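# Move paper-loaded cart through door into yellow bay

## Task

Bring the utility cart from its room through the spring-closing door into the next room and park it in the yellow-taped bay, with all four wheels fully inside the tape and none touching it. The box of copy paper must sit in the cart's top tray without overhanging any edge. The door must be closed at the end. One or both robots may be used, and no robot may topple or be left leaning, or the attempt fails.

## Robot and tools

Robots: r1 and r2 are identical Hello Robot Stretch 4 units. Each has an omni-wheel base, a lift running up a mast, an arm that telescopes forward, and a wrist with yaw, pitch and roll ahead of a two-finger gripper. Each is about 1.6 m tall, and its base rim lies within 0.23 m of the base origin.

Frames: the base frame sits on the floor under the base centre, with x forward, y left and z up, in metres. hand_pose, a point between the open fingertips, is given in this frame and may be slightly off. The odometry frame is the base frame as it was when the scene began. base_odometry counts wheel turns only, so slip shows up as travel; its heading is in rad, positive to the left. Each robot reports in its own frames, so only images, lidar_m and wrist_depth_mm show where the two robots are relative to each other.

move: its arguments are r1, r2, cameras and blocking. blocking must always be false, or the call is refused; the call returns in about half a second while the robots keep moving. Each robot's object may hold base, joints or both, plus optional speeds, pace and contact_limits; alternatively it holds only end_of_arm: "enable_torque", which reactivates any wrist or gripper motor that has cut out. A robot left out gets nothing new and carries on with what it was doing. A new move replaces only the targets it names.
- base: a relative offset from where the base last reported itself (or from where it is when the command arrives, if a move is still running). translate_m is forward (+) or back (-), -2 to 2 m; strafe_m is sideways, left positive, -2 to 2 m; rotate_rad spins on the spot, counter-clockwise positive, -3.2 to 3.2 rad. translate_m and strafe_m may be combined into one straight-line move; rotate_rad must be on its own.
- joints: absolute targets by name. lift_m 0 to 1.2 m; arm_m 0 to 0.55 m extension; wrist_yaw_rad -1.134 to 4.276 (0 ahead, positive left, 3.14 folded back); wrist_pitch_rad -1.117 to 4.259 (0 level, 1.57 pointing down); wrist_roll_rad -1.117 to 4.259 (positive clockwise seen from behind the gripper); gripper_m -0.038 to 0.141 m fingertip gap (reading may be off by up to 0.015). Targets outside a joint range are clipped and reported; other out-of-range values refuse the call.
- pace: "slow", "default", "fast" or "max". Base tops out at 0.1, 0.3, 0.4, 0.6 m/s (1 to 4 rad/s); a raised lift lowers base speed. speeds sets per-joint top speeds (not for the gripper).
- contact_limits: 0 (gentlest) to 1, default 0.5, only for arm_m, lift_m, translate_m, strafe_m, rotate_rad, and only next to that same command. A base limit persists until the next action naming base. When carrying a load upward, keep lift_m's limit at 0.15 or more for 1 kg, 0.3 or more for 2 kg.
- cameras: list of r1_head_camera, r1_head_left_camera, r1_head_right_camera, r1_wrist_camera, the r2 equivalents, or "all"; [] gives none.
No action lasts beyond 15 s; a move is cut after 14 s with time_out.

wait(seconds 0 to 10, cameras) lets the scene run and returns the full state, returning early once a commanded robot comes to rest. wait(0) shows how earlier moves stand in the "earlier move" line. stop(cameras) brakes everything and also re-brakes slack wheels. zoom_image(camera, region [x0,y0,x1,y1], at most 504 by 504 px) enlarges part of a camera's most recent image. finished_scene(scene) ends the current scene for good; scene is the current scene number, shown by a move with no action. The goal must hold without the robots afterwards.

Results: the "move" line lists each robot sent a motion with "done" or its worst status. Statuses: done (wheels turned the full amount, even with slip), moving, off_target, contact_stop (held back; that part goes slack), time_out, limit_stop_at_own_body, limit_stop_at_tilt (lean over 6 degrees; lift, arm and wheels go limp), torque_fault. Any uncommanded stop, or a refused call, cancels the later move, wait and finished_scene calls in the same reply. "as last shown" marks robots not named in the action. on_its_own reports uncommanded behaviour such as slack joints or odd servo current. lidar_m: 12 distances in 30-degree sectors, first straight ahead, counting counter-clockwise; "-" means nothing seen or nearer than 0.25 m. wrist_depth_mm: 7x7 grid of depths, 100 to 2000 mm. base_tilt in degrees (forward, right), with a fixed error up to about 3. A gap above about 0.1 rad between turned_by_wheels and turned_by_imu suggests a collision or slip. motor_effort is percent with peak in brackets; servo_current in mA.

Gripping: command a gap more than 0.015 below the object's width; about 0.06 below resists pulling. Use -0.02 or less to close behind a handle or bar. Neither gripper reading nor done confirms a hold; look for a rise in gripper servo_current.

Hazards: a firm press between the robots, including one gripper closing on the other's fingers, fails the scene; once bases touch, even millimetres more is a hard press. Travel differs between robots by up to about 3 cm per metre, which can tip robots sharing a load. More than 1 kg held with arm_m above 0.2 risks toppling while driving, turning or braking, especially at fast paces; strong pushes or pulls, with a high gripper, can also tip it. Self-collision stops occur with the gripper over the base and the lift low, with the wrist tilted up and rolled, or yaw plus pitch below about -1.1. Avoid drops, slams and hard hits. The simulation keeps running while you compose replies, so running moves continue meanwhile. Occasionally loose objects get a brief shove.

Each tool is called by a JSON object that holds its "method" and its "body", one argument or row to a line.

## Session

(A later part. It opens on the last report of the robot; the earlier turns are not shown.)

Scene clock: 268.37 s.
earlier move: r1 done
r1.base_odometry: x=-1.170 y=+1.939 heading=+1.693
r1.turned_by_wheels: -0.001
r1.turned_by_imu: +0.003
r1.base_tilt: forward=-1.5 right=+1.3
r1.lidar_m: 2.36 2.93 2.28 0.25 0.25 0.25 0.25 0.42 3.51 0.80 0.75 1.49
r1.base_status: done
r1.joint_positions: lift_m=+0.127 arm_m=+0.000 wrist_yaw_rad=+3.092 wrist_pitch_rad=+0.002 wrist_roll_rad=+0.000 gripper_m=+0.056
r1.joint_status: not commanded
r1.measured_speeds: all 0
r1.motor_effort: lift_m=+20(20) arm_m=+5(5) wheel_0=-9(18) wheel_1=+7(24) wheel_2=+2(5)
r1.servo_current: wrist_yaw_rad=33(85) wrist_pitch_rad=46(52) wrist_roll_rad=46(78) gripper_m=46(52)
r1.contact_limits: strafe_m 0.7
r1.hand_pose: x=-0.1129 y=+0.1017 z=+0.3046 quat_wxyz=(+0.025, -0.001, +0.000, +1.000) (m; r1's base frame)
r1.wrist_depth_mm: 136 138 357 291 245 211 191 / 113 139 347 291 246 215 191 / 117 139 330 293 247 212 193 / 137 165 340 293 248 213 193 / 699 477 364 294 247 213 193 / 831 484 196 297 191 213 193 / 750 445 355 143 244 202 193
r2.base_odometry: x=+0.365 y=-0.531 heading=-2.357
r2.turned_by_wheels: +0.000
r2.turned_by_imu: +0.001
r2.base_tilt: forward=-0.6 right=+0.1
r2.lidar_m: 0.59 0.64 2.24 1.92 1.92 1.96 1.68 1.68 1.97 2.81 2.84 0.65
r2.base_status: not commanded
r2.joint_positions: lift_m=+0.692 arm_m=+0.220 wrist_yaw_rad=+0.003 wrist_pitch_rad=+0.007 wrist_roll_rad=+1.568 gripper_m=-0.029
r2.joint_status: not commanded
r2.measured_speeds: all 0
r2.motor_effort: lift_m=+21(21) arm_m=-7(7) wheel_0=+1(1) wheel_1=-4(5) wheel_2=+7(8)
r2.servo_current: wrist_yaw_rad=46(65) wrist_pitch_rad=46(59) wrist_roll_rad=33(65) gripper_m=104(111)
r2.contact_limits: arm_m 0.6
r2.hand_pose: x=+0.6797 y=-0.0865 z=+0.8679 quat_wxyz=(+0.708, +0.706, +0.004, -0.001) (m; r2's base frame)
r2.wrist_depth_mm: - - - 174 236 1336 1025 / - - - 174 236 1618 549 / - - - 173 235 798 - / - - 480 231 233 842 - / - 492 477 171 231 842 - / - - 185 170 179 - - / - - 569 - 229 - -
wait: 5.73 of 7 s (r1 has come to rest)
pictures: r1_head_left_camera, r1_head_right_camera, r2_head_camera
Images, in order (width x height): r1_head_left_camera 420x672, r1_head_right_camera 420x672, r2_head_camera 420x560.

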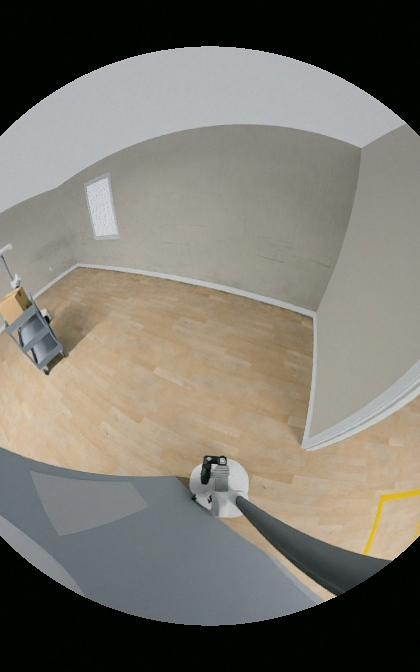

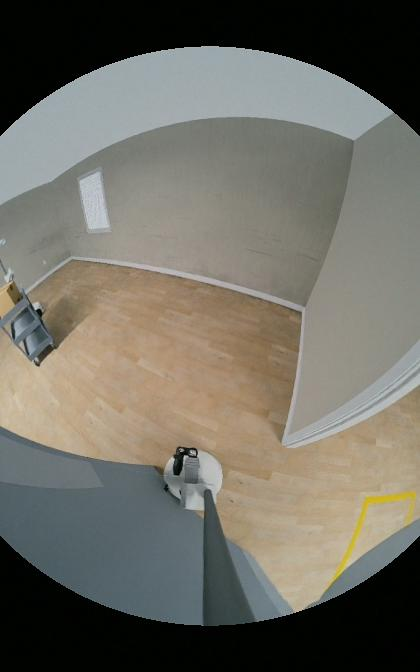

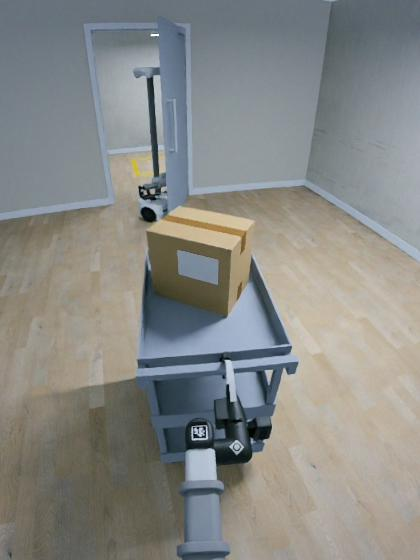

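{"method": "move", "body": {
  "blocking": false,
  "r1": {"base":{"translate_m":-0.215,"strafe_m":0.28},"pace":"slow","contact_limits":{"strafe_m":0.7}}
}}

{"method": "wait", "body": {
  "seconds": 7,
  "cameras": ["r1_head_left_camera"]
}}

{"method": "move", "body": {
  "blocking": false,
  "r1": {"base":{"translate_m":-0.33,"strafe_m":0.1},"pace":"slow","contact_limits":{"translate_m":0.7}}
}}

{"method": "wait", "body": {
  "seconds": 7,
  "cameras": ["r1_head_left_camera","r1_head_right_camera","r2_head_camera"]
}}

Scene clock: 277.27 s.
move: r1 moving
r1.base_odometry: x=-1.178 y=+1.930 heading=+1.693
r1.turned_by_wheels: +0.001
r1.turned_by_imu: +0.000
r1.base_tilt: forward=-1.6 right=+1.3
r1.lidar_m: 2.34 2.96 2.24 0.25 0.25 0.27 0.25 0.41 3.51 0.84 0.75 1.45
r1.base_status: translate_m moving; strafe_m moving
r1.joint_positions: lift_m=+0.127 arm_m=+0.000 wrist_yaw_rad=+3.092 wrist_pitch_rad=+0.002 wrist_roll_rad=+0.000 gripper_m=+0.056
r1.joint_status: not commanded
r1.measured_speeds: translate_m=-0.031 strafe_m=+0.039 rotate_rad=+0.001 lift_m=+0.000 arm_m=+0.000 wrist_yaw_rad=+0.000 wrist_pitch_rad=+0.000 wrist_roll_rad=+0.000
r1.motor_effort: lift_m=+20(20) arm_m=+5(5) wheel_0=-14(15) wheel_1=+8(12) wheel_2=+10(11)
r1.servo_current: wrist_yaw_rad=33(59) wrist_pitch_rad=46(52) wrist_roll_rad=52(52) gripper_m=39(46)
r1.contact_limits: strafe_m 0.7
r1.hand_pose: x=-0.1129 y=+0.1017 z=+0.3046 quat_wxyz=(+0.025, -0.001, +0.000, +1.000) (m; r1's base frame)
r1.wrist_depth_mm: 136 138 355 291 245 211 192 / 113 139 347 291 246 217 193 / 117 140 329 293 246 213 193 / 137 165 340 294 248 214 195 / - 469 362 296 248 215 195 / - 473 195 296 191 214 195 / 750 469 353 143 245 204 195
r2: as last shown
r2.turned_by_imu: +0.000
r2.base_tilt: forward=-0.7 right=+0.0
r2.lidar_m: 0.59 0.65 2.25 1.90 1.91 1.96 1.67 1.68 1.95 2.80 2.80 0.64
r2.motor_effort: lift_m=+21(21) arm_m=-7(7) wheel_0=+0(1) wheel_1=-4(4) wheel_2=+7(8)
r2.servo_current: wrist_yaw_rad=33(59) wrist_pitch_rad=46(52) wrist_roll_rad=52(52) gripper_m=104(104)
r2.contact_limits: arm_m 0.6
r2.wrist_depth_mm: - - - 175 237 1336 1060 / - - - 174 235 1661 559 / - - - 173 235 798 - / - - 480 231 233 842 - / - 492 477 171 231 831 - / - - 185 169 179 - - / - - 569 - 230 - -

Scene clock: 281.57 s.
earlier move: r1 done
r1.base_odometry: x=-1.421 y=+1.692 heading=+1.693
r1.turned_by_wheels: +0.000
r1.turned_by_imu: +0.032
r1.base_tilt: forward=-1.6 right=+1.3
r1.lidar_m: 2.68 3.38 2.13 3.42 0.25 - 0.27 0.25 0.52 3.74 1.08 2.03
r1.base_status: done
r1.joint_positions: lift_m=+0.127 arm_m=+0.000 wrist_yaw_rad=+3.092 wrist_pitch_rad=+0.002 wrist_roll_rad=+0.000 gripper_m=+0.056
r1.joint_status: not commanded
r1.measured_speeds: all 0
r1.motor_effort: lift_m=+20(20) arm_m=+5(5) wheel_0=-7(15) wheel_1=+6(12) wheel_2=+8(12)
r1.servo_current: wrist_yaw_rad=52(78) wrist_pitch_rad=46(52) wrist_roll_rad=59(65) gripper_m=46(52)
r1.contact_limits: strafe_m 0.7
r1.hand_pose: x=-0.1129 y=+0.1017 z=+0.3046 quat_wxyz=(+0.025, -0.001, +0.000, +1.000) (m; r1's base frame)
r1.wrist_depth_mm: 136 138 314 290 272 257 244 / 111 138 312 291 273 255 246 / 115 139 306 293 274 257 244 / 136 157 307 291 276 257 246 / 362 343 315 294 273 257 247 / 375 343 195 294 191 257 247 / 375 342 315 143 274 254 248
r2.base_odometry: x=+0.365 y=-0.531 heading=-2.357
r2.turned_by_wheels: +0.000
r2.turned_by_imu: +0.001
r2.base_tilt: forward=-0.7 right=+0.1
r2.lidar_m: 0.59 0.61 2.23 1.92 1.91 1.96 1.67 1.67 1.98 2.81 2.80 0.66
r2.base_status: not commanded
r2.joint_positions: lift_m=+0.692 arm_m=+0.220 wrist_yaw_rad=+0.003 wrist_pitch_rad=+0.007 wrist_roll_rad=+1.568 gripper_m=-0.029
r2.joint_status: not commanded
r2.measured_speeds: all 0
r2.motor_effort: lift_m=+21(21) arm_m=-7(7) wheel_0=+1(1) wheel_1=-4(5) wheel_2=+7(8)
r2.servo_current: wrist_yaw_rad=52(65) wrist_pitch_rad=46(59) wrist_roll_rad=46(65) gripper_m=104(111)
r2.contact_limits: arm_m 0.6
r2.hand_pose: x=+0.6797 y=-0.0865 z=+0.8679 quat_wxyz=(+0.708, +0.706, +0.004, -0.001) (m; r2's base frame)
r2.wrist_depth_mm: - - - 175 236 1336 1060 / - - - 174 235 1576 554 / - - - 173 235 788 - / - - 480 231 232 831 - / - 488 473 171 232 831 - / - - 185 170 179 - - / - - 569 - 229 - -
wait: 4.30 of 7 s (r1 has come to rest)
pictures: r1_head_left_camera
Images, in order (width x height): r1_head_left_camera 420x672.

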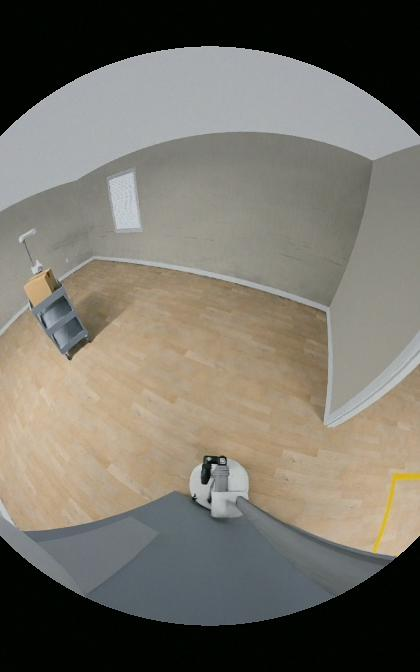

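Scene clock: 282.07 s.
move: r1 moving
r1.base_odometry: x=-1.423 y=+1.679 heading=+1.693
r1.turned_by_wheels: +0.000
r1.turned_by_imu: +0.000
r1.base_tilt: forward=-1.5 right=+1.2
r1.lidar_m: 2.70 3.38 2.14 3.38 0.25 - 0.25 0.25 0.51 3.76 1.07 2.02
r1.base_status: translate_m moving; strafe_m moving
r1.joint_positions: lift_m=+0.127 arm_m=+0.000 wrist_yaw_rad=+3.092 wrist_pitch_rad=+0.002 wrist_roll_rad=+0.000 gripper_m=+0.056
r1.joint_status: not commanded
r1.measured_speeds: translate_m=-0.048 strafe_m=+0.014 rotate_rad=-0.001 lift_m=+0.000 arm_m=+0.000 wrist_yaw_rad=+0.000 wrist_pitch_rad=+0.000 wrist_roll_rad=+0.000
r1.motor_effort: lift_m=+20(20) arm_m=+5(5) wheel_0=-9(13) wheel_1=-5(8) wheel_2=+13(13)
r1.servo_current: wrist_yaw_rad=52(59) wrist_pitch_rad=46(46) wrist_roll_rad=59(59) gripper_m=39(46)
r1.contact_limits: translate_m 0.7
r1.hand_pose: x=-0.1129 y=+0.1017 z=+0.3046 quat_wxyz=(+0.025, -0.001, +0.000, +1.000) (m; r1's base frame)
r1.wrist_depth_mm: 136 138 312 291 274 260 249 / 111 138 312 293 276 259 248 / 116 139 306 296 276 260 248 / 136 157 309 294 277 262 250 / 359 340 314 294 277 262 250 / 368 342 195 296 191 262 252 / 370 342 317 143 277 256 251
r2: as last shown
r2.turned_by_imu: +0.000
r2.base_tilt: forward=-0.6 right=+0.1
r2.lidar_m: 0.59 0.65 2.25 1.90 1.91 1.92 1.68 1.68 1.95 2.82 2.82 0.64
r2.servo_current: wrist_yaw_rad=39(59) wrist_pitch_rad=46(52) wrist_roll_rad=33(52) gripper_m=98(104)
r2.contact_limits: arm_m 0.6
r2.wrist_depth_mm: - - - 175 237 1336 1042 / - - - 174 235 1618 554 / - - - 173 235 798 - / - - 480 231 232 831 - / - 496 477 171 231 831 - / - - 185 169 179 - - / - - 569 - 229 - -

Scene clock: 285.27 s.
earlier move: r1 contact_stop
r1.base_odometry: x=-1.450 y=+1.624 heading=+1.819
r1.turned_by_wheels: +0.126
r1.turned_by_imu: +0.137
r1.base_tilt: forward=-1.5 right=+1.3
r1.lidar_m: 2.83 2.15 2.15 0.30 0.25 - 0.25 0.27 0.60 1.15 1.13 2.70
r1.base_status: translate_m contact_stop (by the wheels' count: -0.064 of -0.330); strafe_m contact_stop (by the wheels' count: +0.034 of +0.100)
r1.joint_positions: lift_m=+0.127 arm_m=+0.000 wrist_yaw_rad=+3.092 wrist_pitch_rad=+0.002 wrist_roll_rad=+0.000 gripper_m=+0.056
r1.joint_status: not commanded
r1.measured_speeds: all 0
r1.on_its_own: the wheels are slack since a contact_stop
r1.motor_effort: lift_m=+20(20) arm_m=+4(5) wheel_0=+0(28) wheel_1=+0(20) wheel_2=+0(33)
r1.servo_current: wrist_yaw_rad=39(65) wrist_pitch_rad=46(52) wrist_roll_rad=39(65) gripper_m=39(52)
r1.contact_limits: translate_m 0.7
r1.hand_pose: x=-0.1128 y=+0.1017 z=+0.3046 quat_wxyz=(+0.025, -0.001, +0.000, +1.000) (m; r1's base frame)
r1.wrist_depth_mm: - 137 317 291 266 245 232 / - 138 310 291 267 247 234 / 111 138 253 291 268 247 234 / 128 142 310 291 267 249 233 / 394 355 322 294 270 250 231 / 407 359 195 294 190 248 236 / 410 362 320 143 267 241 236
r2.base_odometry: x=+0.365 y=-0.531 heading=-2.357
r2.turned_by_wheels: +0.000
r2.turned_by_imu: +0.000
r2.base_tilt: forward=-0.6 right=+0.1
r2.lidar_m: 0.60 0.60 2.24 1.91 1.90 1.96 1.67 1.68 1.96 2.80 2.78 0.63
r2.base_status: not commanded
r2.joint_positions: lift_m=+0.692 arm_m=+0.220 wrist_yaw_rad=+0.003 wrist_pitch_rad=+0.007 wrist_roll_rad=+1.568 gripper_m=-0.029
r2.joint_status: not commanded
r2.measured_speeds: all 0
r2.motor_effort: lift_m=+21(21) arm_m=-7(7) wheel_0=+1(1) wheel_1=-4(5) wheel_2=+7(8)
r2.servo_current: wrist_yaw_rad=39(59) wrist_pitch_rad=52(59) wrist_roll_rad=33(59) gripper_m=111(111)
r2.contact_limits: arm_m 0.6
r2.hand_pose: x=+0.6797 y=-0.0865 z=+0.8679 quat_wxyz=(+0.708, +0.706, +0.004, -0.001) (m; r2's base frame)
r2.wrist_depth_mm: - - - 175 236 1336 1042 / - - - 174 236 1618 559 / - - - 173 234 798 - / - - 477 232 232 842 - / - 496 477 171 232 831 - / - - 185 169 178 - - / - - 569 - 229 - -
wait: 3.20 of 7 s (r1 has come to rest)
pictures: r1_head_left_camera, r1_head_right_camera, r2_head_camera
Images, in order (width x height): r1_head_left_camera 420x672, r1_head_right_camera 420x672, r2_head_camera 420x560.

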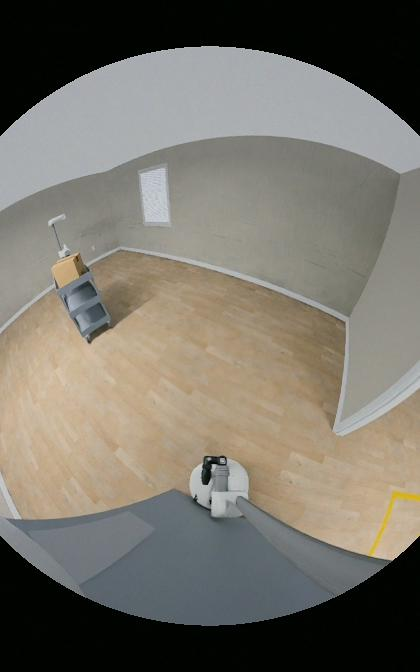

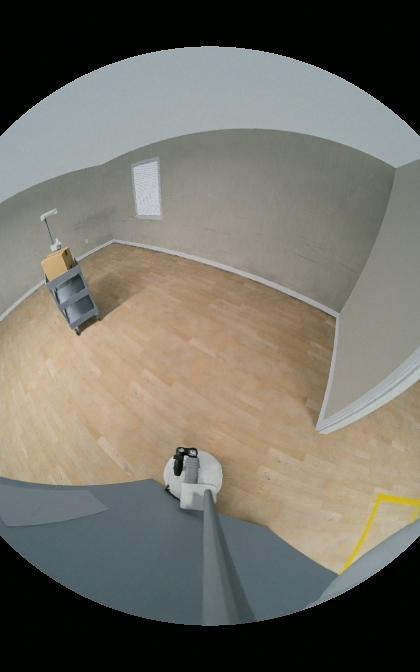

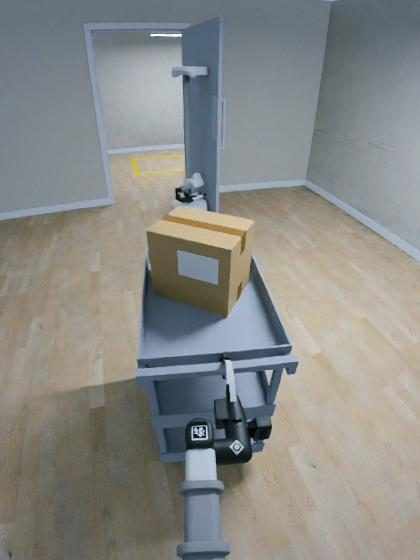

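{"method": "stop", "body": {
  "cameras": ["r1_head_left_camera","r2_head_left_camera"]
}}

{"method": "zoom_image", "body": {
  "camera": "r2_head_left_camera",
  "region": [100, 120, 320, 420]
}}

{"method": "zoom_image", "body": {
  "camera": "r1_head_left_camera",
  "region": [0, 380, 420, 630]
}}

Scene clock: 312.17 s.
stop: r1's wheels hold again
r1.base_odometry: x=-1.450 y=+1.624 heading=+1.819
r1.turned_by_wheels: +0.000
r1.turned_by_imu: +0.000
r1.base_tilt: forward=-1.5 right=+1.3
r1.lidar_m: 2.81 2.16 2.13 0.30 0.25 - 0.25 0.26 0.62 1.15 1.12 2.69
r1.base_status: translate_m contact_stop (by the wheels' count: -0.064 of -0.330); strafe_m contact_stop (by the wheels' count: +0.034 of +0.100)
r1.joint_positions: lift_m=+0.127 arm_m=+0.000 wrist_yaw_rad=+3.092 wrist_pitch_rad=+0.002 wrist_roll_rad=+0.000 gripper_m=+0.056
r1.joint_status: not commanded
r1.measured_speeds: all 0
r1.motor_effort: lift_m=+20(20) arm_m=+4(5) wheel_0=+0(28) wheel_1=+0(20) wheel_2=+0(33)
r1.servo_current: wrist_yaw_rad=59(65) wrist_pitch_rad=46(52) wrist_roll_rad=52(65) gripper_m=39(52)
r1.contact_limits: translate_m 0.7
r1.hand_pose: x=-0.1128 y=+0.1017 z=+0.3046 quat_wxyz=(+0.025, -0.001, +0.000, +1.000) (m; r1's base frame)
r1.wrist_depth_mm: - 137 319 290 266 245 232 / - 138 312 290 266 248 234 / 111 138 252 291 268 247 234 / 129 141 309 293 270 249 232 / 397 359 322 291 271 248 233 / 404 359 196 293 191 249 236 / 404 362 320 142 267 240 235
r2.base_odometry: x=+0.365 y=-0.531 heading=-2.357
r2.turned_by_wheels: +0.000
r2.turned_by_imu: +0.000
r2.base_tilt: forward=-0.7 right=+0.0
r2.lidar_m: 0.59 0.64 2.23 1.91 1.89 1.95 1.67 1.68 1.97 2.82 2.81 0.66
r2.base_status: not commanded
r2.joint_positions: lift_m=+0.692 arm_m=+0.220 wrist_yaw_rad=+0.003 wrist_pitch_rad=+0.007 wrist_roll_rad=+1.568 gripper_m=-0.029
r2.joint_status: not commanded
r2.measured_speeds: all 0
r2.motor_effort: lift_m=+21(21) arm_m=-7(7) wheel_0=+0(1) wheel_1=-4(5) wheel_2=+7(8)
r2.servo_current: wrist_yaw_rad=39(59) wrist_pitch_rad=52(59) wrist_roll_rad=39(59) gripper_m=98(111)
r2.contact_limits: arm_m 0.6
r2.hand_pose: x=+0.6797 y=-0.0865 z=+0.8679 quat_wxyz=(+0.708, +0.706, +0.004, -0.001) (m; r2's base frame)
r2.wrist_depth_mm: - - - 175 236 1336 1025 / - - - 175 236 1618 554 / - - - 173 234 798 - / - - 480 231 233 831 - / - 492 477 171 232 831 - / - - 185 170 178 - - / - - 569 - 229 - -
pictures: r1_head_left_camera, r2_head_left_camera
Images, in order (width x height): r1_head_left_camera 420x672, r2_head_left_camera 420x672.

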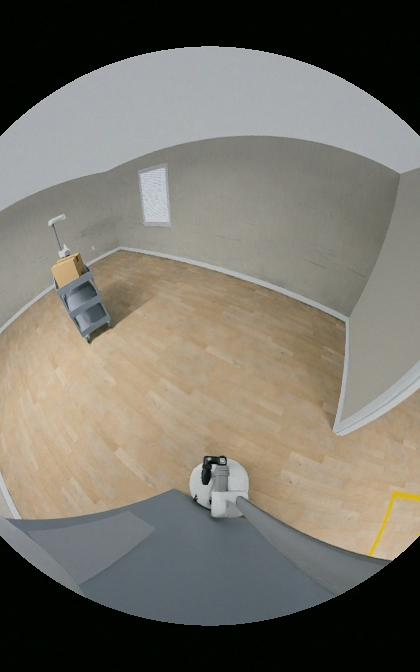

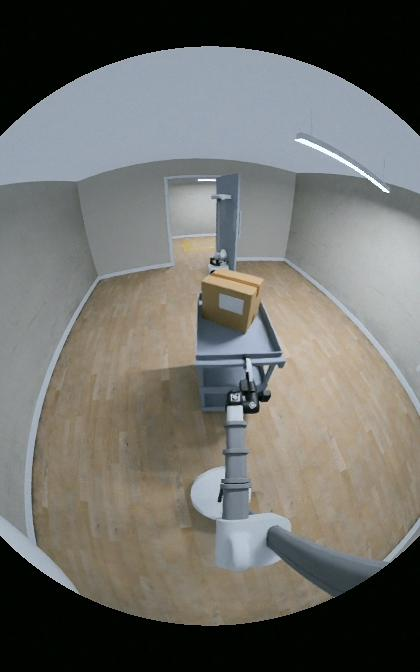

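Scaled by 1.680 from the camera's 420x672 image, which has a finer 600x960 frame.

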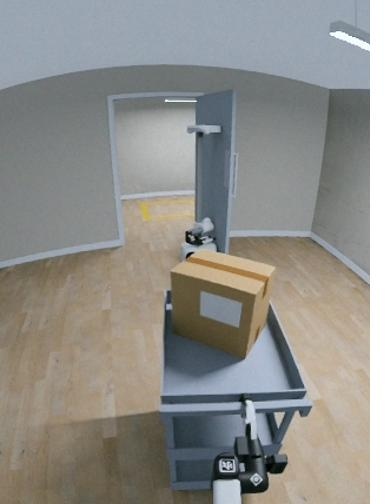

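Scaled by 1.200 from the camera's 420x672 image, which has a finer 600x960 frame.

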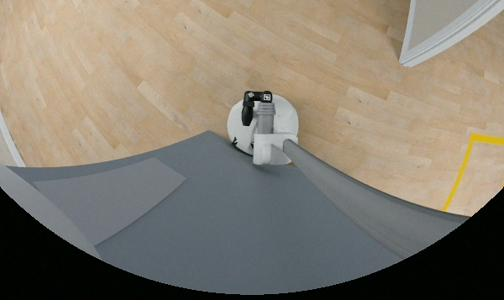

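{"method": "move", "body": {
  "blocking": false,
  "r2": {"base":{"strafe_m":0.4},"pace":"slow"}
}}

{"method": "wait", "body": {
  "seconds": 6,
  "cameras": ["r2_head_camera","r2_head_left_camera","r2_wrist_camera"]
}}

Scene clock: 322.27 s.
move: r2 moving
r1: as last shown
r1.lidar_m: 2.83 2.13 2.14 0.33 0.25 - 0.25 0.26 0.61 1.19 1.14 2.69
r1.motor_effort: lift_m=+20(20) arm_m=+4(4) wheel_0=+0(1) wheel_1=+0(0) wheel_2=+0(0)
r1.servo_current: wrist_yaw_rad=46(52) wrist_pitch_rad=39(52) wrist_roll_rad=46(59) gripper_m=39(46)
r1.contact_limits: translate_m 0.7
r1.wrist_depth_mm: - 137 320 293 267 248 234 / - 138 314 290 268 247 233 / 111 138 252 290 268 246 234 / 128 142 307 293 270 249 232 / 399 357 324 294 268 249 232 / 407 362 195 296 191 249 235 / 410 359 319 143 266 241 236
r2.base_odometry: x=+0.375 y=-0.541 heading=-2.357
r2.turned_by_wheels: +0.000
r2.turned_by_imu: +0.000
r2.base_tilt: forward=-0.6 right=+0.1
r2.lidar_m: 0.59 3.78 2.21 1.90 1.91 1.96 1.68 1.67 1.96 2.82 2.82 0.65
r2.base_status: strafe_m moving
r2.joint_positions: lift_m=+0.692 arm_m=+0.220 wrist_yaw_rad=+0.001 wrist_pitch_rad=+0.007 wrist_roll_rad=+1.568 gripper_m=-0.029
r2.joint_status: not commanded
r2.measured_speeds: translate_m=+0.000 strafe_m=+0.057 rotate_rad=-0.001 lift_m=+0.000 arm_m=+0.000 wrist_yaw_rad=-0.026 wrist_pitch_rad=+0.000 wrist_roll_rad=+0.000
r2.motor_effort: lift_m=+21(21) arm_m=-6(7) wheel_0=-8(11) wheel_1=+7(8) wheel_2=+0(6)
r2.servo_current: wrist_yaw_rad=52(52) wrist_pitch_rad=52(52) wrist_roll_rad=52(59) gripper_m=104(104)
r2.contact_limits: arm_m 0.6
r2.hand_pose: x=+0.6796 y=-0.0870 z=+0.8679 quat_wxyz=(+0.708, +0.706, +0.003, -0.002) (m; r2's base frame)
r2.wrist_depth_mm: - - - 177 239 1336 273 / - - - 176 237 1661 1098 / - - - 174 235 798 - / - - 488 233 234 831 - / - 488 477 171 232 842 - / - - 185 170 178 - - / - - 569 - 229 - -

Scene clock: 326.93 s.
earlier move: r2 done
r1.base_odometry: x=-1.450 y=+1.624 heading=+1.819
r1.turned_by_wheels: +0.000
r1.turned_by_imu: +0.000
r1.base_tilt: forward=-1.5 right=+1.3
r1.lidar_m: 2.81 2.13 2.21 0.32 0.25 - 0.25 0.25 0.58 1.17 1.11 2.68
r1.base_status: not commanded
r1.joint_positions: lift_m=+0.127 arm_m=+0.000 wrist_yaw_rad=+3.092 wrist_pitch_rad=+0.002 wrist_roll_rad=+0.000 gripper_m=+0.056
r1.joint_status: not commanded
r1.measured_speeds: all 0
r1.motor_effort: lift_m=+20(20) arm_m=+4(4) wheel_0=+0(1) wheel_1=+0(0) wheel_2=+0(0)
r1.servo_current: wrist_yaw_rad=59(78) wrist_pitch_rad=39(52) wrist_roll_rad=39(72) gripper_m=46(52)
r1.contact_limits: translate_m 0.7
r1.hand_pose: x=-0.1128 y=+0.1017 z=+0.3046 quat_wxyz=(+0.025, -0.001, +0.000, +1.000) (m; r1's base frame)
r1.wrist_depth_mm: - 137 319 290 267 247 232 / - 138 309 291 267 247 234 / 111 138 254 291 268 248 234 / 129 142 309 293 268 249 232 / 397 355 322 293 270 249 232 / 404 357 195 294 190 249 236 / 410 359 320 143 268 241 235
r2.base_odometry: x=+0.647 y=-0.813 heading=-2.357
r2.turned_by_wheels: +0.000
r2.turned_by_imu: +0.000
r2.base_tilt: forward=-0.6 right=+0.0
r2.lidar_m: 0.66 3.04 1.80 1.52 1.52 1.84 1.78 1.77 2.09 3.19 3.20 0.55
r2.base_status: done
r2.joint_positions: lift_m=+0.692 arm_m=+0.220 wrist_yaw_rad=-0.004 wrist_pitch_rad=+0.007 wrist_roll_rad=+1.568 gripper_m=-0.029
r2.joint_status: not commanded
r2.measured_speeds: all 0
r2.motor_effort: lift_m=+21(21) arm_m=-5(7) wheel_0=-5(15) wheel_1=+4(8) wheel_2=-1(6)
r2.servo_current: wrist_yaw_rad=46(72) wrist_pitch_rad=46(52) wrist_roll_rad=46(65) gripper_m=91(104)
r2.contact_limits: arm_m 0.6
r2.hand_pose: x=+0.6791 y=-0.0885 z=+0.8679 quat_wxyz=(+0.708, +0.706, +0.001, -0.004) (m; r2's base frame)
r2.wrist_depth_mm: - 407 404 - 154 - - / - 387 387 106 167 - - / - - 473 114 182 - - / - - 621 129 200 - - / - - - 143 220 1756 - / - - 185 160 178 1430 492 / - - - - - 1576 449
wait: 4.67 of 6 s (r2 has come to rest)
pictures: r2_head_camera, r2_head_left_camera, r2_wrist_camera
Images, in order (width x height): r2_head_camera 420x560, r2_head_left_camera 420x672, r2_wrist_camera 616x392.

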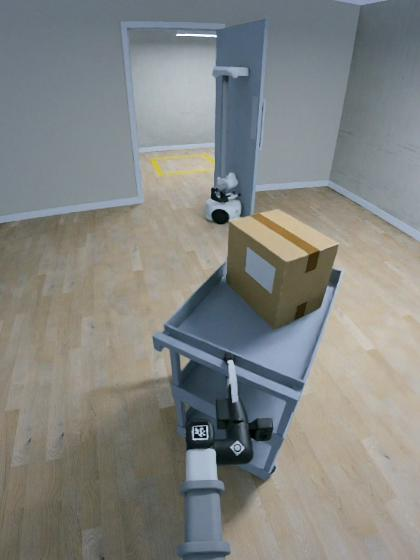

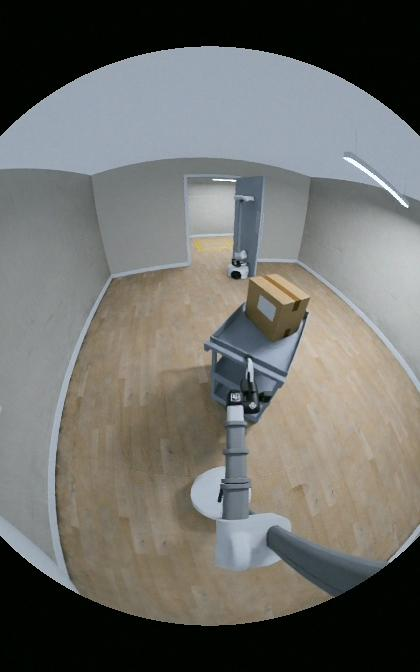

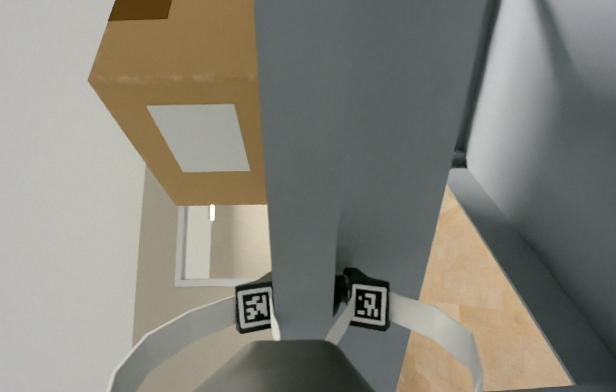

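{"method": "move", "body": {
  "blocking": false,
  "r2": {"base":{"rotate_rad":-0.11},"pace":"slow"}
}}

{"method": "wait", "body": {
  "seconds": 2
}}

{"method": "move", "body": {
  "blocking": false,
  "r2": {"base":{"translate_m":-0.4,"strafe_m":0.25},"pace":"slow"}
}}

{"method": "wait", "body": {
  "seconds": 8
}}

{"method": "move", "body": {
  "blocking": false,
  "r2": {"base":{"translate_m":-0.8},"pace":"slow"}
}}

{"method": "wait", "body": {
  "seconds": 10,
  "cameras": ["r2_head_camera","r2_head_left_camera"]
}}

Scene clock: 338.93 s.
move: r2 moving
r1: as last shown
r1.base_tilt: forward=-1.6 right=+1.2
r1.lidar_m: 2.82 2.11 2.18 0.32 0.25 - 0.25 0.27 0.60 1.16 1.12 2.70
r1.servo_current: wrist_yaw_rad=46(59) wrist_pitch_rad=46(52) wrist_roll_rad=59(59) gripper_m=39(52)
r1.contact_limits: translate_m 0.7
r1.wrist_depth_mm: - 137 320 291 267 247 233 / - 138 310 291 266 246 234 / 111 138 252 293 268 249 235 / 129 142 309 291 268 247 232 / 394 357 322 294 268 249 232 / 407 362 195 293 191 249 235 / 410 359 319 143 267 241 236
r2.base_odometry: x=+0.647 y=-0.814 heading=-2.453
r2.turned_by_wheels: -0.096
r2.turned_by_imu: -0.093
r2.base_tilt: forward=-0.6 right=+0.1
r2.lidar_m: 0.66 3.64 1.91 1.55 1.52 1.76 1.78 1.77 1.99 3.15 3.17 0.58
r2.base_status: rotate_rad moving
r2.joint_positions: lift_m=+0.692 arm_m=+0.220 wrist_yaw_rad=+0.005 wrist_pitch_rad=+0.007 wrist_roll_rad=+1.568 gripper_m=-0.029
r2.joint_status: not commanded
r2.measured_speeds: translate_m=+0.002 strafe_m=-0.002 rotate_rad=-0.198 lift_m=+0.000 arm_m=+0.000 wrist_yaw_rad=-0.064 wrist_pitch_rad=+0.000 wrist_roll_rad=+0.000
r2.motor_effort: lift_m=+21(21) arm_m=-4(6) wheel_0=+9(15) wheel_1=+4(11) wheel_2=+9(15)
r2.servo_current: wrist_yaw_rad=46(59) wrist_pitch_rad=46(52) wrist_roll_rad=39(52) gripper_m=98(104)
r2.contact_limits: arm_m 0.6
r2.hand_pose: x=+0.6798 y=-0.0859 z=+0.8679 quat_wxyz=(+0.708, +0.706, +0.004, -0.001) (m; r2's base frame)
r2.wrist_depth_mm: - - 496 117 172 - - / - 442 427 124 182 - - / - 452 439 132 193 - - / - - 535 140 207 - - / - - - 153 223 - - / - - 185 166 177 1499 517 / - - - - - 1576 459

Scene clock: 339.40 s.
earlier move: r2 done
r1.base_odometry: x=-1.450 y=+1.624 heading=+1.819
r1.turned_by_wheels: +0.000
r1.turned_by_imu: +0.000
r1.base_tilt: forward=-1.5 right=+1.3
r1.lidar_m: 2.80 2.11 2.19 0.30 0.25 - 0.25 0.27 0.62 1.18 1.09 2.69
r1.base_status: not commanded
r1.joint_positions: lift_m=+0.127 arm_m=+0.000 wrist_yaw_rad=+3.092 wrist_pitch_rad=+0.002 wrist_roll_rad=+0.000 gripper_m=+0.056
r1.joint_status: not commanded
r1.measured_speeds: all 0
r1.motor_effort: lift_m=+20(20) arm_m=+4(4) wheel_0=+0(1) wheel_1=+0(0) wheel_2=+0(0)
r1.servo_current: wrist_yaw_rad=59(72) wrist_pitch_rad=46(52) wrist_roll_rad=39(59) gripper_m=46(52)
r1.contact_limits: translate_m 0.7
r1.hand_pose: x=-0.1128 y=+0.1017 z=+0.3046 quat_wxyz=(+0.025, -0.001, +0.000, +1.000) (m; r1's base frame)
r1.wrist_depth_mm: - 137 320 291 267 246 233 / - 138 309 290 267 247 234 / 111 138 253 291 268 248 235 / 128 141 307 293 268 248 231 / 397 357 320 294 271 249 232 / 407 359 195 293 190 249 235 / 407 364 320 143 266 241 236
r2.base_odometry: x=+0.647 y=-0.813 heading=-2.467
r2.turned_by_wheels: -0.013
r2.turned_by_imu: -0.013
r2.base_tilt: forward=-0.6 right=+0.1
r2.lidar_m: 0.66 3.76 1.95 1.54 1.51 1.75 1.78 1.74 1.94 3.08 3.16 0.60
r2.base_status: done
r2.joint_positions: lift_m=+0.692 arm_m=+0.220 wrist_yaw_rad=-0.003 wrist_pitch_rad=+0.007 wrist_roll_rad=+1.568 gripper_m=-0.029
r2.joint_status: not commanded
r2.measured_speeds: all 0
r2.motor_effort: lift_m=+21(21) arm_m=-5(6) wheel_0=-1(15) wheel_1=+1(11) wheel_2=+2(15)
r2.servo_current: wrist_yaw_rad=52(59) wrist_pitch_rad=46(52) wrist_roll_rad=46(52) gripper_m=98(104)
r2.contact_limits: arm_m 0.6
r2.hand_pose: x=+0.6791 y=-0.0883 z=+0.8679 quat_wxyz=(+0.708, +0.706, +0.002, -0.004) (m; r2's base frame)
r2.wrist_depth_mm: - - - 127 181 - - / - 504 466 132 191 - - / - 433 427 139 203 - - / - - 504 147 214 - - / - - 621 156 225 - - / - - 185 167 179 1618 - / - - - - - 1537 477
wait: 0.47 of 2 s (r2 has come to rest)

Scene clock: 339.90 s.
move: r2 moving
r1: as last shown
r1.lidar_m: 2.81 2.12 2.20 0.31 0.25 - 0.25 0.27 0.59 1.13 1.13 2.70
r1.servo_current: wrist_yaw_rad=59(65) wrist_pitch_rad=46(52) wrist_roll_rad=46(65) gripper_m=39(46)
r1.contact_limits: translate_m 0.7
r1.wrist_depth_mm: - 137 319 290 267 246 234 / - 138 310 291 267 246 234 / 111 138 253 291 270 247 233 / 128 142 310 291 267 248 233 / 399 359 322 293 270 249 233 / 407 359 195 293 191 248 236 / 407 359 319 143 266 240 236
r2.base_odometry: x=+0.661 y=-0.812 heading=-2.466
r2.turned_by_wheels: +0.001
r2.turned_by_imu: +0.001
r2.base_tilt: forward=-0.6 right=+0.1
r2.lidar_m: 0.62 3.74 1.90 1.53 1.51 1.71 1.76 1.76 1.96 3.09 3.20 0.58
r2.base_status: translate_m moving; strafe_m moving
r2.joint_positions: lift_m=+0.692 arm_m=+0.220 wrist_yaw_rad=-0.002 wrist_pitch_rad=+0.007 wrist_roll_rad=+1.568 gripper_m=-0.029
r2.joint_status: not commanded
r2.measured_speeds: translate_m=-0.047 strafe_m=+0.030 rotate_rad=+0.002 lift_m=+0.000 arm_m=+0.000 wrist_yaw_rad=+0.005 wrist_pitch_rad=+0.000 wrist_roll_rad=+0.000
r2.motor_effort: lift_m=+21(21) arm_m=-5(5) wheel_0=-7(12) wheel_1=+4(5) wheel_2=+10(11)
r2.servo_current: wrist_yaw_rad=39(52) wrist_pitch_rad=52(52) wrist_roll_rad=46(59) gripper_m=98(104)
r2.contact_limits: arm_m 0.6
r2.hand_pose: x=+0.6792 y=-0.0879 z=+0.8679 quat_wxyz=(+0.708, +0.706, +0.002, -0.003) (m; r2's base frame)
r2.wrist_depth_mm: - - 535 124 179 - - / - 469 455 129 188 - - / - 442 430 137 199 - - / - - 517 145 213 - - / - - 634 154 224 - - / - - 185 167 179 554 - / - - - - - 1537 473

Scene clock: 345.27 s.
earlier move: r2 done
r1.base_odometry: x=-1.450 y=+1.624 heading=+1.819
r1.turned_by_wheels: +0.000
r1.turned_by_imu: +0.000
r1.base_tilt: forward=-1.5 right=+1.2
r1.lidar_m: 2.80 2.54 2.75 0.32 0.25 - 0.25 0.25 0.62 1.19 1.12 2.68
r1.base_status: not commanded
r1.joint_positions: lift_m=+0.127 arm_m=+0.000 wrist_yaw_rad=+3.092 wrist_pitch_rad=+0.002 wrist_roll_rad=+0.000 gripper_m=+0.056
r1.joint_status: not commanded
r1.measured_speeds: all 0
r1.motor_effort: lift_m=+20(20) arm_m=+4(4) wheel_0=+0(1) wheel_1=+0(0) wheel_2=+0(0)
r1.servo_current: wrist_yaw_rad=65(72) wrist_pitch_rad=46(52) wrist_roll_rad=59(72) gripper_m=39(46)
r1.contact_limits: translate_m 0.7
r1.hand_pose: x=-0.1128 y=+0.1017 z=+0.3046 quat_wxyz=(+0.025, -0.001, +0.000, +1.000) (m; r1's base frame)
r1.wrist_depth_mm: - 137 319 289 267 246 233 / - 137 312 291 268 247 233 / 111 138 252 293 267 248 234 / 129 142 307 293 270 249 232 / 397 357 322 294 268 248 233 / 407 357 196 294 191 249 236 / 410 362 322 143 266 240 236
r2.base_odometry: x=+1.115 y=-0.758 heading=-2.466
r2.turned_by_wheels: +0.000
r2.turned_by_imu: +0.001
r2.base_tilt: forward=-0.7 right=+0.0
r2.lidar_m: 0.62 2.88 1.47 1.15 1.14 1.30 1.49 1.47 1.65 2.60 3.57 0.52
r2.base_status: done
r2.joint_positions: lift_m=+0.692 arm_m=+0.220 wrist_yaw_rad=+0.000 wrist_pitch_rad=+0.007 wrist_roll_rad=+1.568 gripper_m=-0.029
r2.joint_status: not commanded
r2.measured_speeds: all 0
r2.motor_effort: lift_m=+21(21) arm_m=-5(5) wheel_0=-3(12) wheel_1=+3(7) wheel_2=+6(12)
r2.servo_current: wrist_yaw_rad=26(59) wrist_pitch_rad=52(59) wrist_roll_rad=46(65) gripper_m=91(104)
r2.contact_limits: arm_m 0.6
r2.hand_pose: x=+0.6794 y=-0.0873 z=+0.8679 quat_wxyz=(+0.708, +0.706, +0.003, -0.002) (m; r2's base frame)
r2.wrist_depth_mm: - 355 362 - 137 - - / - 399 404 - 151 - - / - - 535 - 173 - - / - - - 108 191 - - / - - - 126 213 1661 525 / - - 185 149 179 1576 480 / - - - - 382 377 421
wait: 5.37 of 8 s (r2 has come to rest)

Scene clock: 345.77 s.
move: r2 moving
r1: as last shown
r1.base_tilt: forward=-1.6 right=+1.3
r1.lidar_m: 2.80 2.55 2.77 0.32 0.25 - 0.25 0.26 0.64 1.16 1.13 2.70
r1.servo_current: wrist_yaw_rad=52(59) wrist_pitch_rad=46(46) wrist_roll_rad=33(59) gripper_m=46(46)
r1.contact_limits: translate_m 0.7
r1.wrist_depth_mm: - 137 319 290 265 247 233 / - 138 310 291 268 247 233 / 111 138 253 291 270 248 234 / 128 142 309 293 268 248 233 / 397 355 322 293 270 248 232 / 407 359 195 294 191 249 235 / 410 357 320 143 267 240 236
r2.base_odometry: x=+1.125 y=-0.751 heading=-2.466
r2.turned_by_wheels: +0.000
r2.turned_by_imu: +0.000
r2.base_tilt: forward=-0.7 right=+0.0
r2.lidar_m: 0.64 2.85 1.45 1.14 1.13 1.27 1.48 1.48 1.67 2.57 3.58 0.54
r2.base_status: translate_m moving
r2.joint_positions: lift_m=+0.692 arm_m=+0.220 wrist_yaw_rad=+0.000 wrist_pitch_rad=+0.007 wrist_roll_rad=+1.568 gripper_m=-0.029
r2.joint_status: not commanded
r2.measured_speeds: translate_m=-0.050 strafe_m=+0.000 rotate_rad=-0.002 lift_m=+0.000 arm_m=+0.000 wrist_yaw_rad=+0.000 wrist_pitch_rad=+0.000 wrist_roll_rad=+0.000
r2.motor_effort: lift_m=+21(21) arm_m=-4(5) wheel_0=-5(12) wheel_1=-7(8) wheel_2=+12(13)
r2.servo_current: wrist_yaw_rad=52(59) wrist_pitch_rad=52(52) wrist_roll_rad=59(59) gripper_m=98(104)
r2.contact_limits: arm_m 0.6
r2.hand_pose: x=+0.6794 y=-0.0873 z=+0.8679 quat_wxyz=(+0.708, +0.706, +0.003, -0.002) (m; r2's base frame)
r2.wrist_depth_mm: - 355 359 - 137 - - / - 397 404 - 151 - - / - - 535 - 169 - - / - - - 108 191 - - / - - - 126 213 1661 525 / - - 185 149 178 1576 480 / - - - - 379 384 418

Scene clock: 354.53 s.
earlier move: r2 done
r1.base_odometry: x=-1.450 y=+1.624 heading=+1.819
r1.turned_by_wheels: +0.000
r1.turned_by_imu: -0.001
r1.base_tilt: forward=-1.5 right=+1.3
r1.lidar_m: 2.82 3.30 5.01 0.33 0.25 - 0.25 0.25 0.62 1.15 1.13 2.69
r1.base_status: not commanded
r1.joint_positions: lift_m=+0.127 arm_m=+0.000 wrist_yaw_rad=+3.092 wrist_pitch_rad=+0.002 wrist_roll_rad=+0.000 gripper_m=+0.056
r1.joint_status: not commanded
r1.measured_speeds: all 0
r1.motor_effort: lift_m=+20(20) arm_m=+4(4) wheel_0=+0(1) wheel_1=+0(0) wheel_2=+0(0)
r1.servo_current: wrist_yaw_rad=59(72) wrist_pitch_rad=39(52) wrist_roll_rad=39(72) gripper_m=46(52)
r1.contact_limits: translate_m 0.7
r1.hand_pose: x=-0.1128 y=+0.1017 z=+0.3046 quat_wxyz=(+0.025, -0.001, +0.000, +1.000) (m; r1's base frame)
r1.wrist_depth_mm: - 137 319 290 266 248 234 / - 137 312 291 268 247 233 / 111 138 253 293 270 246 235 / 129 141 309 293 267 249 231 / 394 357 322 294 270 248 233 / 407 362 195 294 191 250 236 / 407 362 320 143 266 240 236
r2.base_odometry: x=+1.739 y=-0.258 heading=-2.466
r2.turned_by_wheels: +0.000
r2.turned_by_imu: +0.003
r2.base_tilt: forward=-0.7 right=+0.0
r2.lidar_m: 0.64 2.21 1.07 0.90 0.89 0.92 0.73 0.74 0.85 1.31 3.84 0.58
r2.base_status: done
r2.joint_positions: lift_m=+0.692 arm_m=+0.220 wrist_yaw_rad=+0.001 wrist_pitch_rad=+0.007 wrist_roll_rad=+1.568 gripper_m=-0.029
r2.joint_status: not commanded
r2.measured_speeds: all 0
r2.motor_effort: lift_m=+21(21) arm_m=-5(5) wheel_0=-2(12) wheel_1=-4(8) wheel_2=+7(14)
r2.servo_current: wrist_yaw_rad=52(65) wrist_pitch_rad=46(59) wrist_roll_rad=46(59) gripper_m=98(104)
r2.contact_limits: arm_m 0.6
r2.hand_pose: x=+0.6795 y=-0.0870 z=+0.8679 quat_wxyz=(+0.708, +0.706, +0.003, -0.002) (m; r2's base frame)
r2.wrist_depth_mm: - 496 484 113 169 - - / - 433 424 121 180 - - / - 452 439 130 193 - - / - - 535 139 206 - - / - - - 152 222 - - / - - 185 165 179 1464 512 / - - - - - 1537 455
wait: 8.77 of 10 s (r2 has come to rest)
pictures: r2_head_camera, r2_head_left_camera
Images, in order (width x height): r2_head_camera 420x560, r2_head_left_camera 420x672.

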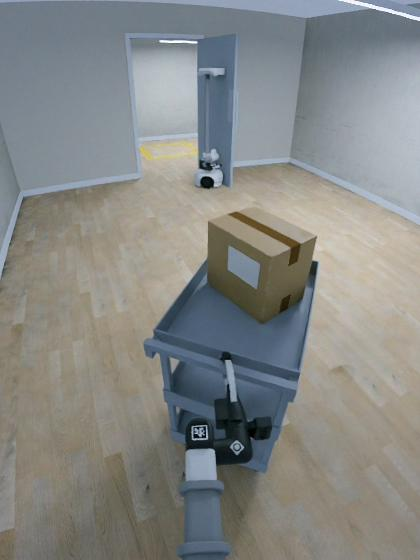

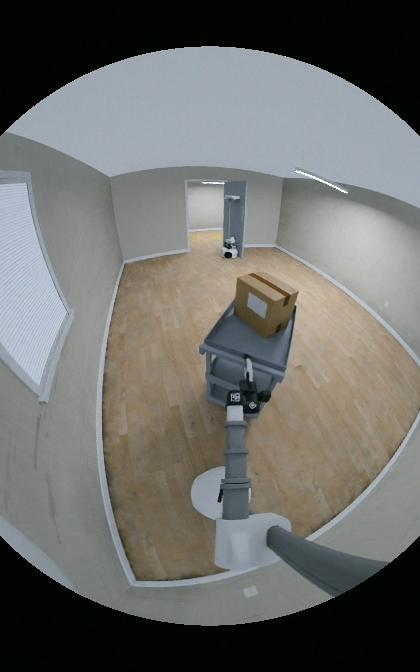

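{"method": "move", "body": {
  "blocking": false,
  "r2": {"base":{"rotate_rad":0.066},"pace":"slow"}
}}

{"method": "wait", "body": {
  "seconds": 2
}}

{"method": "move", "body": {
  "blocking": false,
  "r2": {"base":{"translate_m":-0.02,"strafe_m":-0.3},"pace":"slow"}
}}

{"method": "wait", "body": {
  "seconds": 6,
  "cameras": ["r2_head_camera","r2_head_left_camera"]
}}

Scene clock: 369.57 s.
move: r2 moving
r1: as last shown
r1.turned_by_imu: +0.000
r1.lidar_m: 2.81 3.31 5.02 0.30 0.25 - 0.25 0.26 0.58 1.16 1.12 2.69
r1.servo_current: wrist_yaw_rad=46(59) wrist_pitch_rad=46(52) wrist_roll_rad=52(72) gripper_m=46(46)
r1.contact_limits: translate_m 0.7
r1.wrist_depth_mm: - 137 319 291 266 246 233 / - 137 310 291 267 247 233 / 111 138 251 290 268 249 235 / 128 141 309 294 270 247 233 / 399 355 322 294 268 249 231 / 407 357 195 294 191 248 235 / 404 359 319 143 266 240 236
r2.base_odometry: x=+1.739 y=-0.258 heading=-2.401
r2.turned_by_wheels: +0.065
r2.turned_by_imu: +0.064
r2.base_tilt: forward=-0.7 right=+0.1
r2.lidar_m: 0.64 1.96 1.06 0.90 0.91 0.89 0.74 0.73 0.85 1.45 3.84 0.54
r2.base_status: rotate_rad moving
r2.joint_positions: lift_m=+0.692 arm_m=+0.220 wrist_yaw_rad=-0.005 wrist_pitch_rad=+0.007 wrist_roll_rad=+1.568 gripper_m=-0.029
r2.joint_status: not commanded
r2.measured_speeds: translate_m=-0.002 strafe_m=+0.001 rotate_rad=+0.041 lift_m=+0.000 arm_m=+0.000 wrist_yaw_rad=+0.051 wrist_pitch_rad=+0.000 wrist_roll_rad=+0.000
r2.motor_effort: lift_m=+21(21) arm_m=-4(5) wheel_0=-5(14) wheel_1=-5(9) wheel_2=-7(11)
r2.servo_current: wrist_yaw_rad=59(59) wrist_pitch_rad=52(52) wrist_roll_rad=39(59) gripper_m=91(104)
r2.contact_limits: arm_m 0.6
r2.hand_pose: x=+0.6789 y=-0.0887 z=+0.8679 quat_wxyz=(+0.708, +0.706, +0.001, -0.004) (m; r2's base frame)
r2.wrist_depth_mm: - 421 424 103 157 - - / - 392 397 109 169 - - / - 508 469 117 183 - - / - - 597 130 202 - - / - - - 145 221 1808 - / - - 185 160 178 1537 500 / - - - - - 1537 452

Scene clock: 369.97 s.
earlier move: r2 done
r1.base_odometry: x=-1.450 y=+1.624 heading=+1.819
r1.turned_by_wheels: +0.000
r1.turned_by_imu: +0.000
r1.base_tilt: forward=-1.5 right=+1.3
r1.lidar_m: 2.81 3.31 5.01 0.32 0.25 - 0.25 0.25 0.61 1.18 1.11 2.69
r1.base_status: not commanded
r1.joint_positions: lift_m=+0.127 arm_m=+0.000 wrist_yaw_rad=+3.092 wrist_pitch_rad=+0.002 wrist_roll_rad=+0.000 gripper_m=+0.056
r1.joint_status: not commanded
r1.measured_speeds: all 0
r1.motor_effort: lift_m=+20(20) arm_m=+4(4) wheel_0=+0(1) wheel_1=+0(0) wheel_2=+0(0)
r1.servo_current: wrist_yaw_rad=52(59) wrist_pitch_rad=46(52) wrist_roll_rad=65(72) gripper_m=39(46)
r1.contact_limits: translate_m 0.7
r1.hand_pose: x=-0.1128 y=+0.1017 z=+0.3046 quat_wxyz=(+0.025, -0.001, +0.000, +1.000) (m; r1's base frame)
r1.wrist_depth_mm: - 137 320 290 266 245 232 / - 138 309 290 266 246 234 / 111 138 253 293 267 248 233 / 128 142 309 294 268 249 232 / 397 359 319 293 270 249 233 / 407 359 196 294 191 249 235 / 410 362 319 143 266 241 235
r2.base_odometry: x=+1.740 y=-0.258 heading=-2.401
r2.turned_by_wheels: +0.000
r2.turned_by_imu: +0.000
r2.base_tilt: forward=-0.7 right=+0.1
r2.lidar_m: 0.67 1.94 1.07 0.91 0.91 0.89 0.72 0.73 0.86 1.48 3.85 0.56
r2.base_status: done
r2.joint_positions: lift_m=+0.692 arm_m=+0.220 wrist_yaw_rad=+0.000 wrist_pitch_rad=+0.007 wrist_roll_rad=+1.568 gripper_m=-0.029
r2.joint_status: not commanded
r2.measured_speeds: all 0
r2.motor_effort: lift_m=+21(21) arm_m=-4(5) wheel_0=+1(14) wheel_1=-2(9) wheel_2=-5(11)
r2.servo_current: wrist_yaw_rad=46(59) wrist_pitch_rad=46(52) wrist_roll_rad=46(59) gripper_m=91(104)
r2.contact_limits: arm_m 0.6
r2.hand_pose: x=+0.6793 y=-0.0875 z=+0.8679 quat_wxyz=(+0.708, +0.706, +0.003, -0.003) (m; r2's base frame)
r2.wrist_depth_mm: - 415 413 - 154 - - / - 389 389 106 167 - - / - 517 469 114 182 - - / - - 609 129 200 - - / - - - 143 220 1808 - / - - 185 158 179 1430 496 / - - - - - 1537 449
wait: 0.40 of 2 s (r2 has come to rest)

Scene clock: 370.47 s.
move: r2 moving
r1: as last shown
r1.base_tilt: forward=-1.6 right=+1.3
r1.lidar_m: 2.83 3.32 5.02 0.30 0.25 - 0.25 0.26 0.60 1.15 1.14 2.70
r1.motor_effort: lift_m=+20(20) arm_m=+4(4) wheel_0=+0(1) wheel_1=+0(1) wheel_2=+0(0)
r1.servo_current: wrist_yaw_rad=52(59) wrist_pitch_rad=46(52) wrist_roll_rad=46(65) gripper_m=39(46)
r1.contact_limits: translate_m 0.7
r1.wrist_depth_mm: - 137 319 289 266 247 234 / - 138 310 291 267 247 233 / 111 138 253 293 268 247 234 / 128 142 307 293 271 248 233 / 394 355 322 294 270 249 233 / 407 362 195 294 191 249 235 / 407 362 320 143 267 240 236
r2.base_odometry: x=+1.731 y=-0.248 heading=-2.399
r2.turned_by_wheels: +0.001
r2.turned_by_imu: +0.001
r2.base_tilt: forward=-0.7 right=+0.1
r2.lidar_m: 0.65 1.94 1.08 0.92 0.93 0.90 0.72 0.73 0.85 1.46 3.81 0.55
r2.base_status: translate_m moving; strafe_m moving
r2.joint_positions: lift_m=+0.692 arm_m=+0.220 wrist_yaw_rad=+0.002 wrist_pitch_rad=+0.007 wrist_roll_rad=+1.568 gripper_m=-0.029
r2.joint_status: not commanded
r2.measured_speeds: translate_m=-0.004 strafe_m=-0.054 rotate_rad=+0.002 lift_m=+0.000 arm_m=+0.000 wrist_yaw_rad=+0.002 wrist_pitch_rad=+0.000 wrist_roll_rad=+0.000
r2.motor_effort: lift_m=+21(21) arm_m=-4(5) wheel_0=+12(13) wheel_1=-7(8) wheel_2=+8(8)
r2.servo_current: wrist_yaw_rad=46(52) wrist_pitch_rad=52(52) wrist_roll_rad=52(65) gripper_m=91(98)
r2.contact_limits: arm_m 0.6
r2.hand_pose: x=+0.6795 y=-0.0868 z=+0.8679 quat_wxyz=(+0.708, +0.706, +0.003, -0.002) (m; r2's base frame)
r2.wrist_depth_mm: - 413 415 - 153 - - / - 389 392 105 165 - - / - 517 473 112 181 - - / - - 615 128 198 - - / - - - 139 219 1808 - / - - 187 156 177 1499 492 / - - - - - 1537 452

Scene clock: 374.17 s.
earlier move: r2 done
r1.base_odometry: x=-1.450 y=+1.624 heading=+1.819
r1.turned_by_wheels: +0.000
r1.turned_by_imu: +0.000
r1.base_tilt: forward=-1.6 right=+1.3
r1.lidar_m: 2.81 3.34 5.03 0.31 0.25 - 0.25 0.25 0.59 1.19 1.11 2.70
r1.base_status: not commanded
r1.joint_positions: lift_m=+0.127 arm_m=+0.000 wrist_yaw_rad=+3.092 wrist_pitch_rad=+0.002 wrist_roll_rad=+0.000 gripper_m=+0.056
r1.joint_status: not commanded
r1.measured_speeds: all 0
r1.motor_effort: lift_m=+20(20) arm_m=+4(4) wheel_0=+0(1) wheel_1=+0(1) wheel_2=+0(0)
r1.servo_current: wrist_yaw_rad=52(72) wrist_pitch_rad=46(52) wrist_roll_rad=59(78) gripper_m=46(52)
r1.contact_limits: translate_m 0.7
r1.hand_pose: x=-0.1128 y=+0.1017 z=+0.3046 quat_wxyz=(+0.025, -0.001, +0.000, +1.000) (m; r1's base frame)
r1.wrist_depth_mm: - 137 319 291 266 246 233 / - 138 312 290 266 247 234 / 111 138 252 290 268 248 234 / 128 142 309 293 268 248 233 / 399 359 320 294 270 248 232 / 407 359 195 291 191 249 236 / 410 359 320 143 268 241 235
r2.base_odometry: x=+1.552 y=-0.024 heading=-2.400
r2.turned_by_wheels: +0.000
r2.turned_by_imu: +0.001
r2.base_tilt: forward=-0.7 right=+0.1
r2.lidar_m: 0.62 2.50 1.37 1.18 1.17 0.76 0.62 0.61 0.74 1.27 3.56 0.63
r2.base_status: done
r2.joint_positions: lift_m=+0.692 arm_m=+0.220 wrist_yaw_rad=+0.003 wrist_pitch_rad=+0.007 wrist_roll_rad=+1.568 gripper_m=-0.029
r2.joint_status: not commanded
r2.measured_speeds: all 0
r2.motor_effort: lift_m=+21(21) arm_m=-4(5) wheel_0=+7(14) wheel_1=-4(8) wheel_2=+6(11)
r2.servo_current: wrist_yaw_rad=33(65) wrist_pitch_rad=46(59) wrist_roll_rad=52(65) gripper_m=98(104)
r2.contact_limits: arm_m 0.6
r2.hand_pose: x=+0.6796 y=-0.0865 z=+0.8679 quat_wxyz=(+0.708, +0.706, +0.004, -0.001) (m; r2's base frame)
r2.wrist_depth_mm: - - - 160 218 1537 1138 / - - - 161 221 1537 - / - - 539 164 224 798 - / - 469 452 166 227 842 - / - - 500 167 229 842 - / - - 185 169 179 - - / - - - - 235 539 -
wait: 3.70 of 6 s (r2 has come to rest)
pictures: r2_head_camera, r2_head_left_camera
Images, in order (width x height): r2_head_camera 420x560, r2_head_left_camera 420x672.

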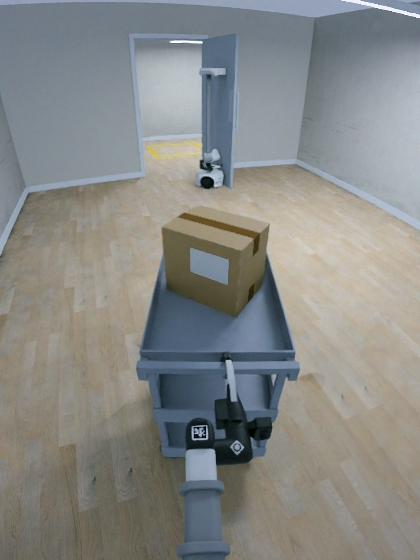

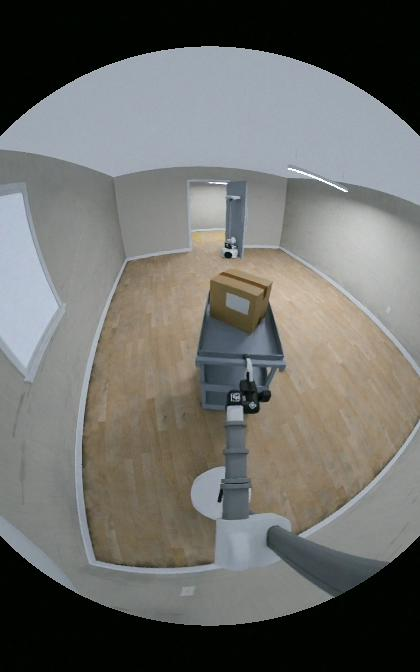

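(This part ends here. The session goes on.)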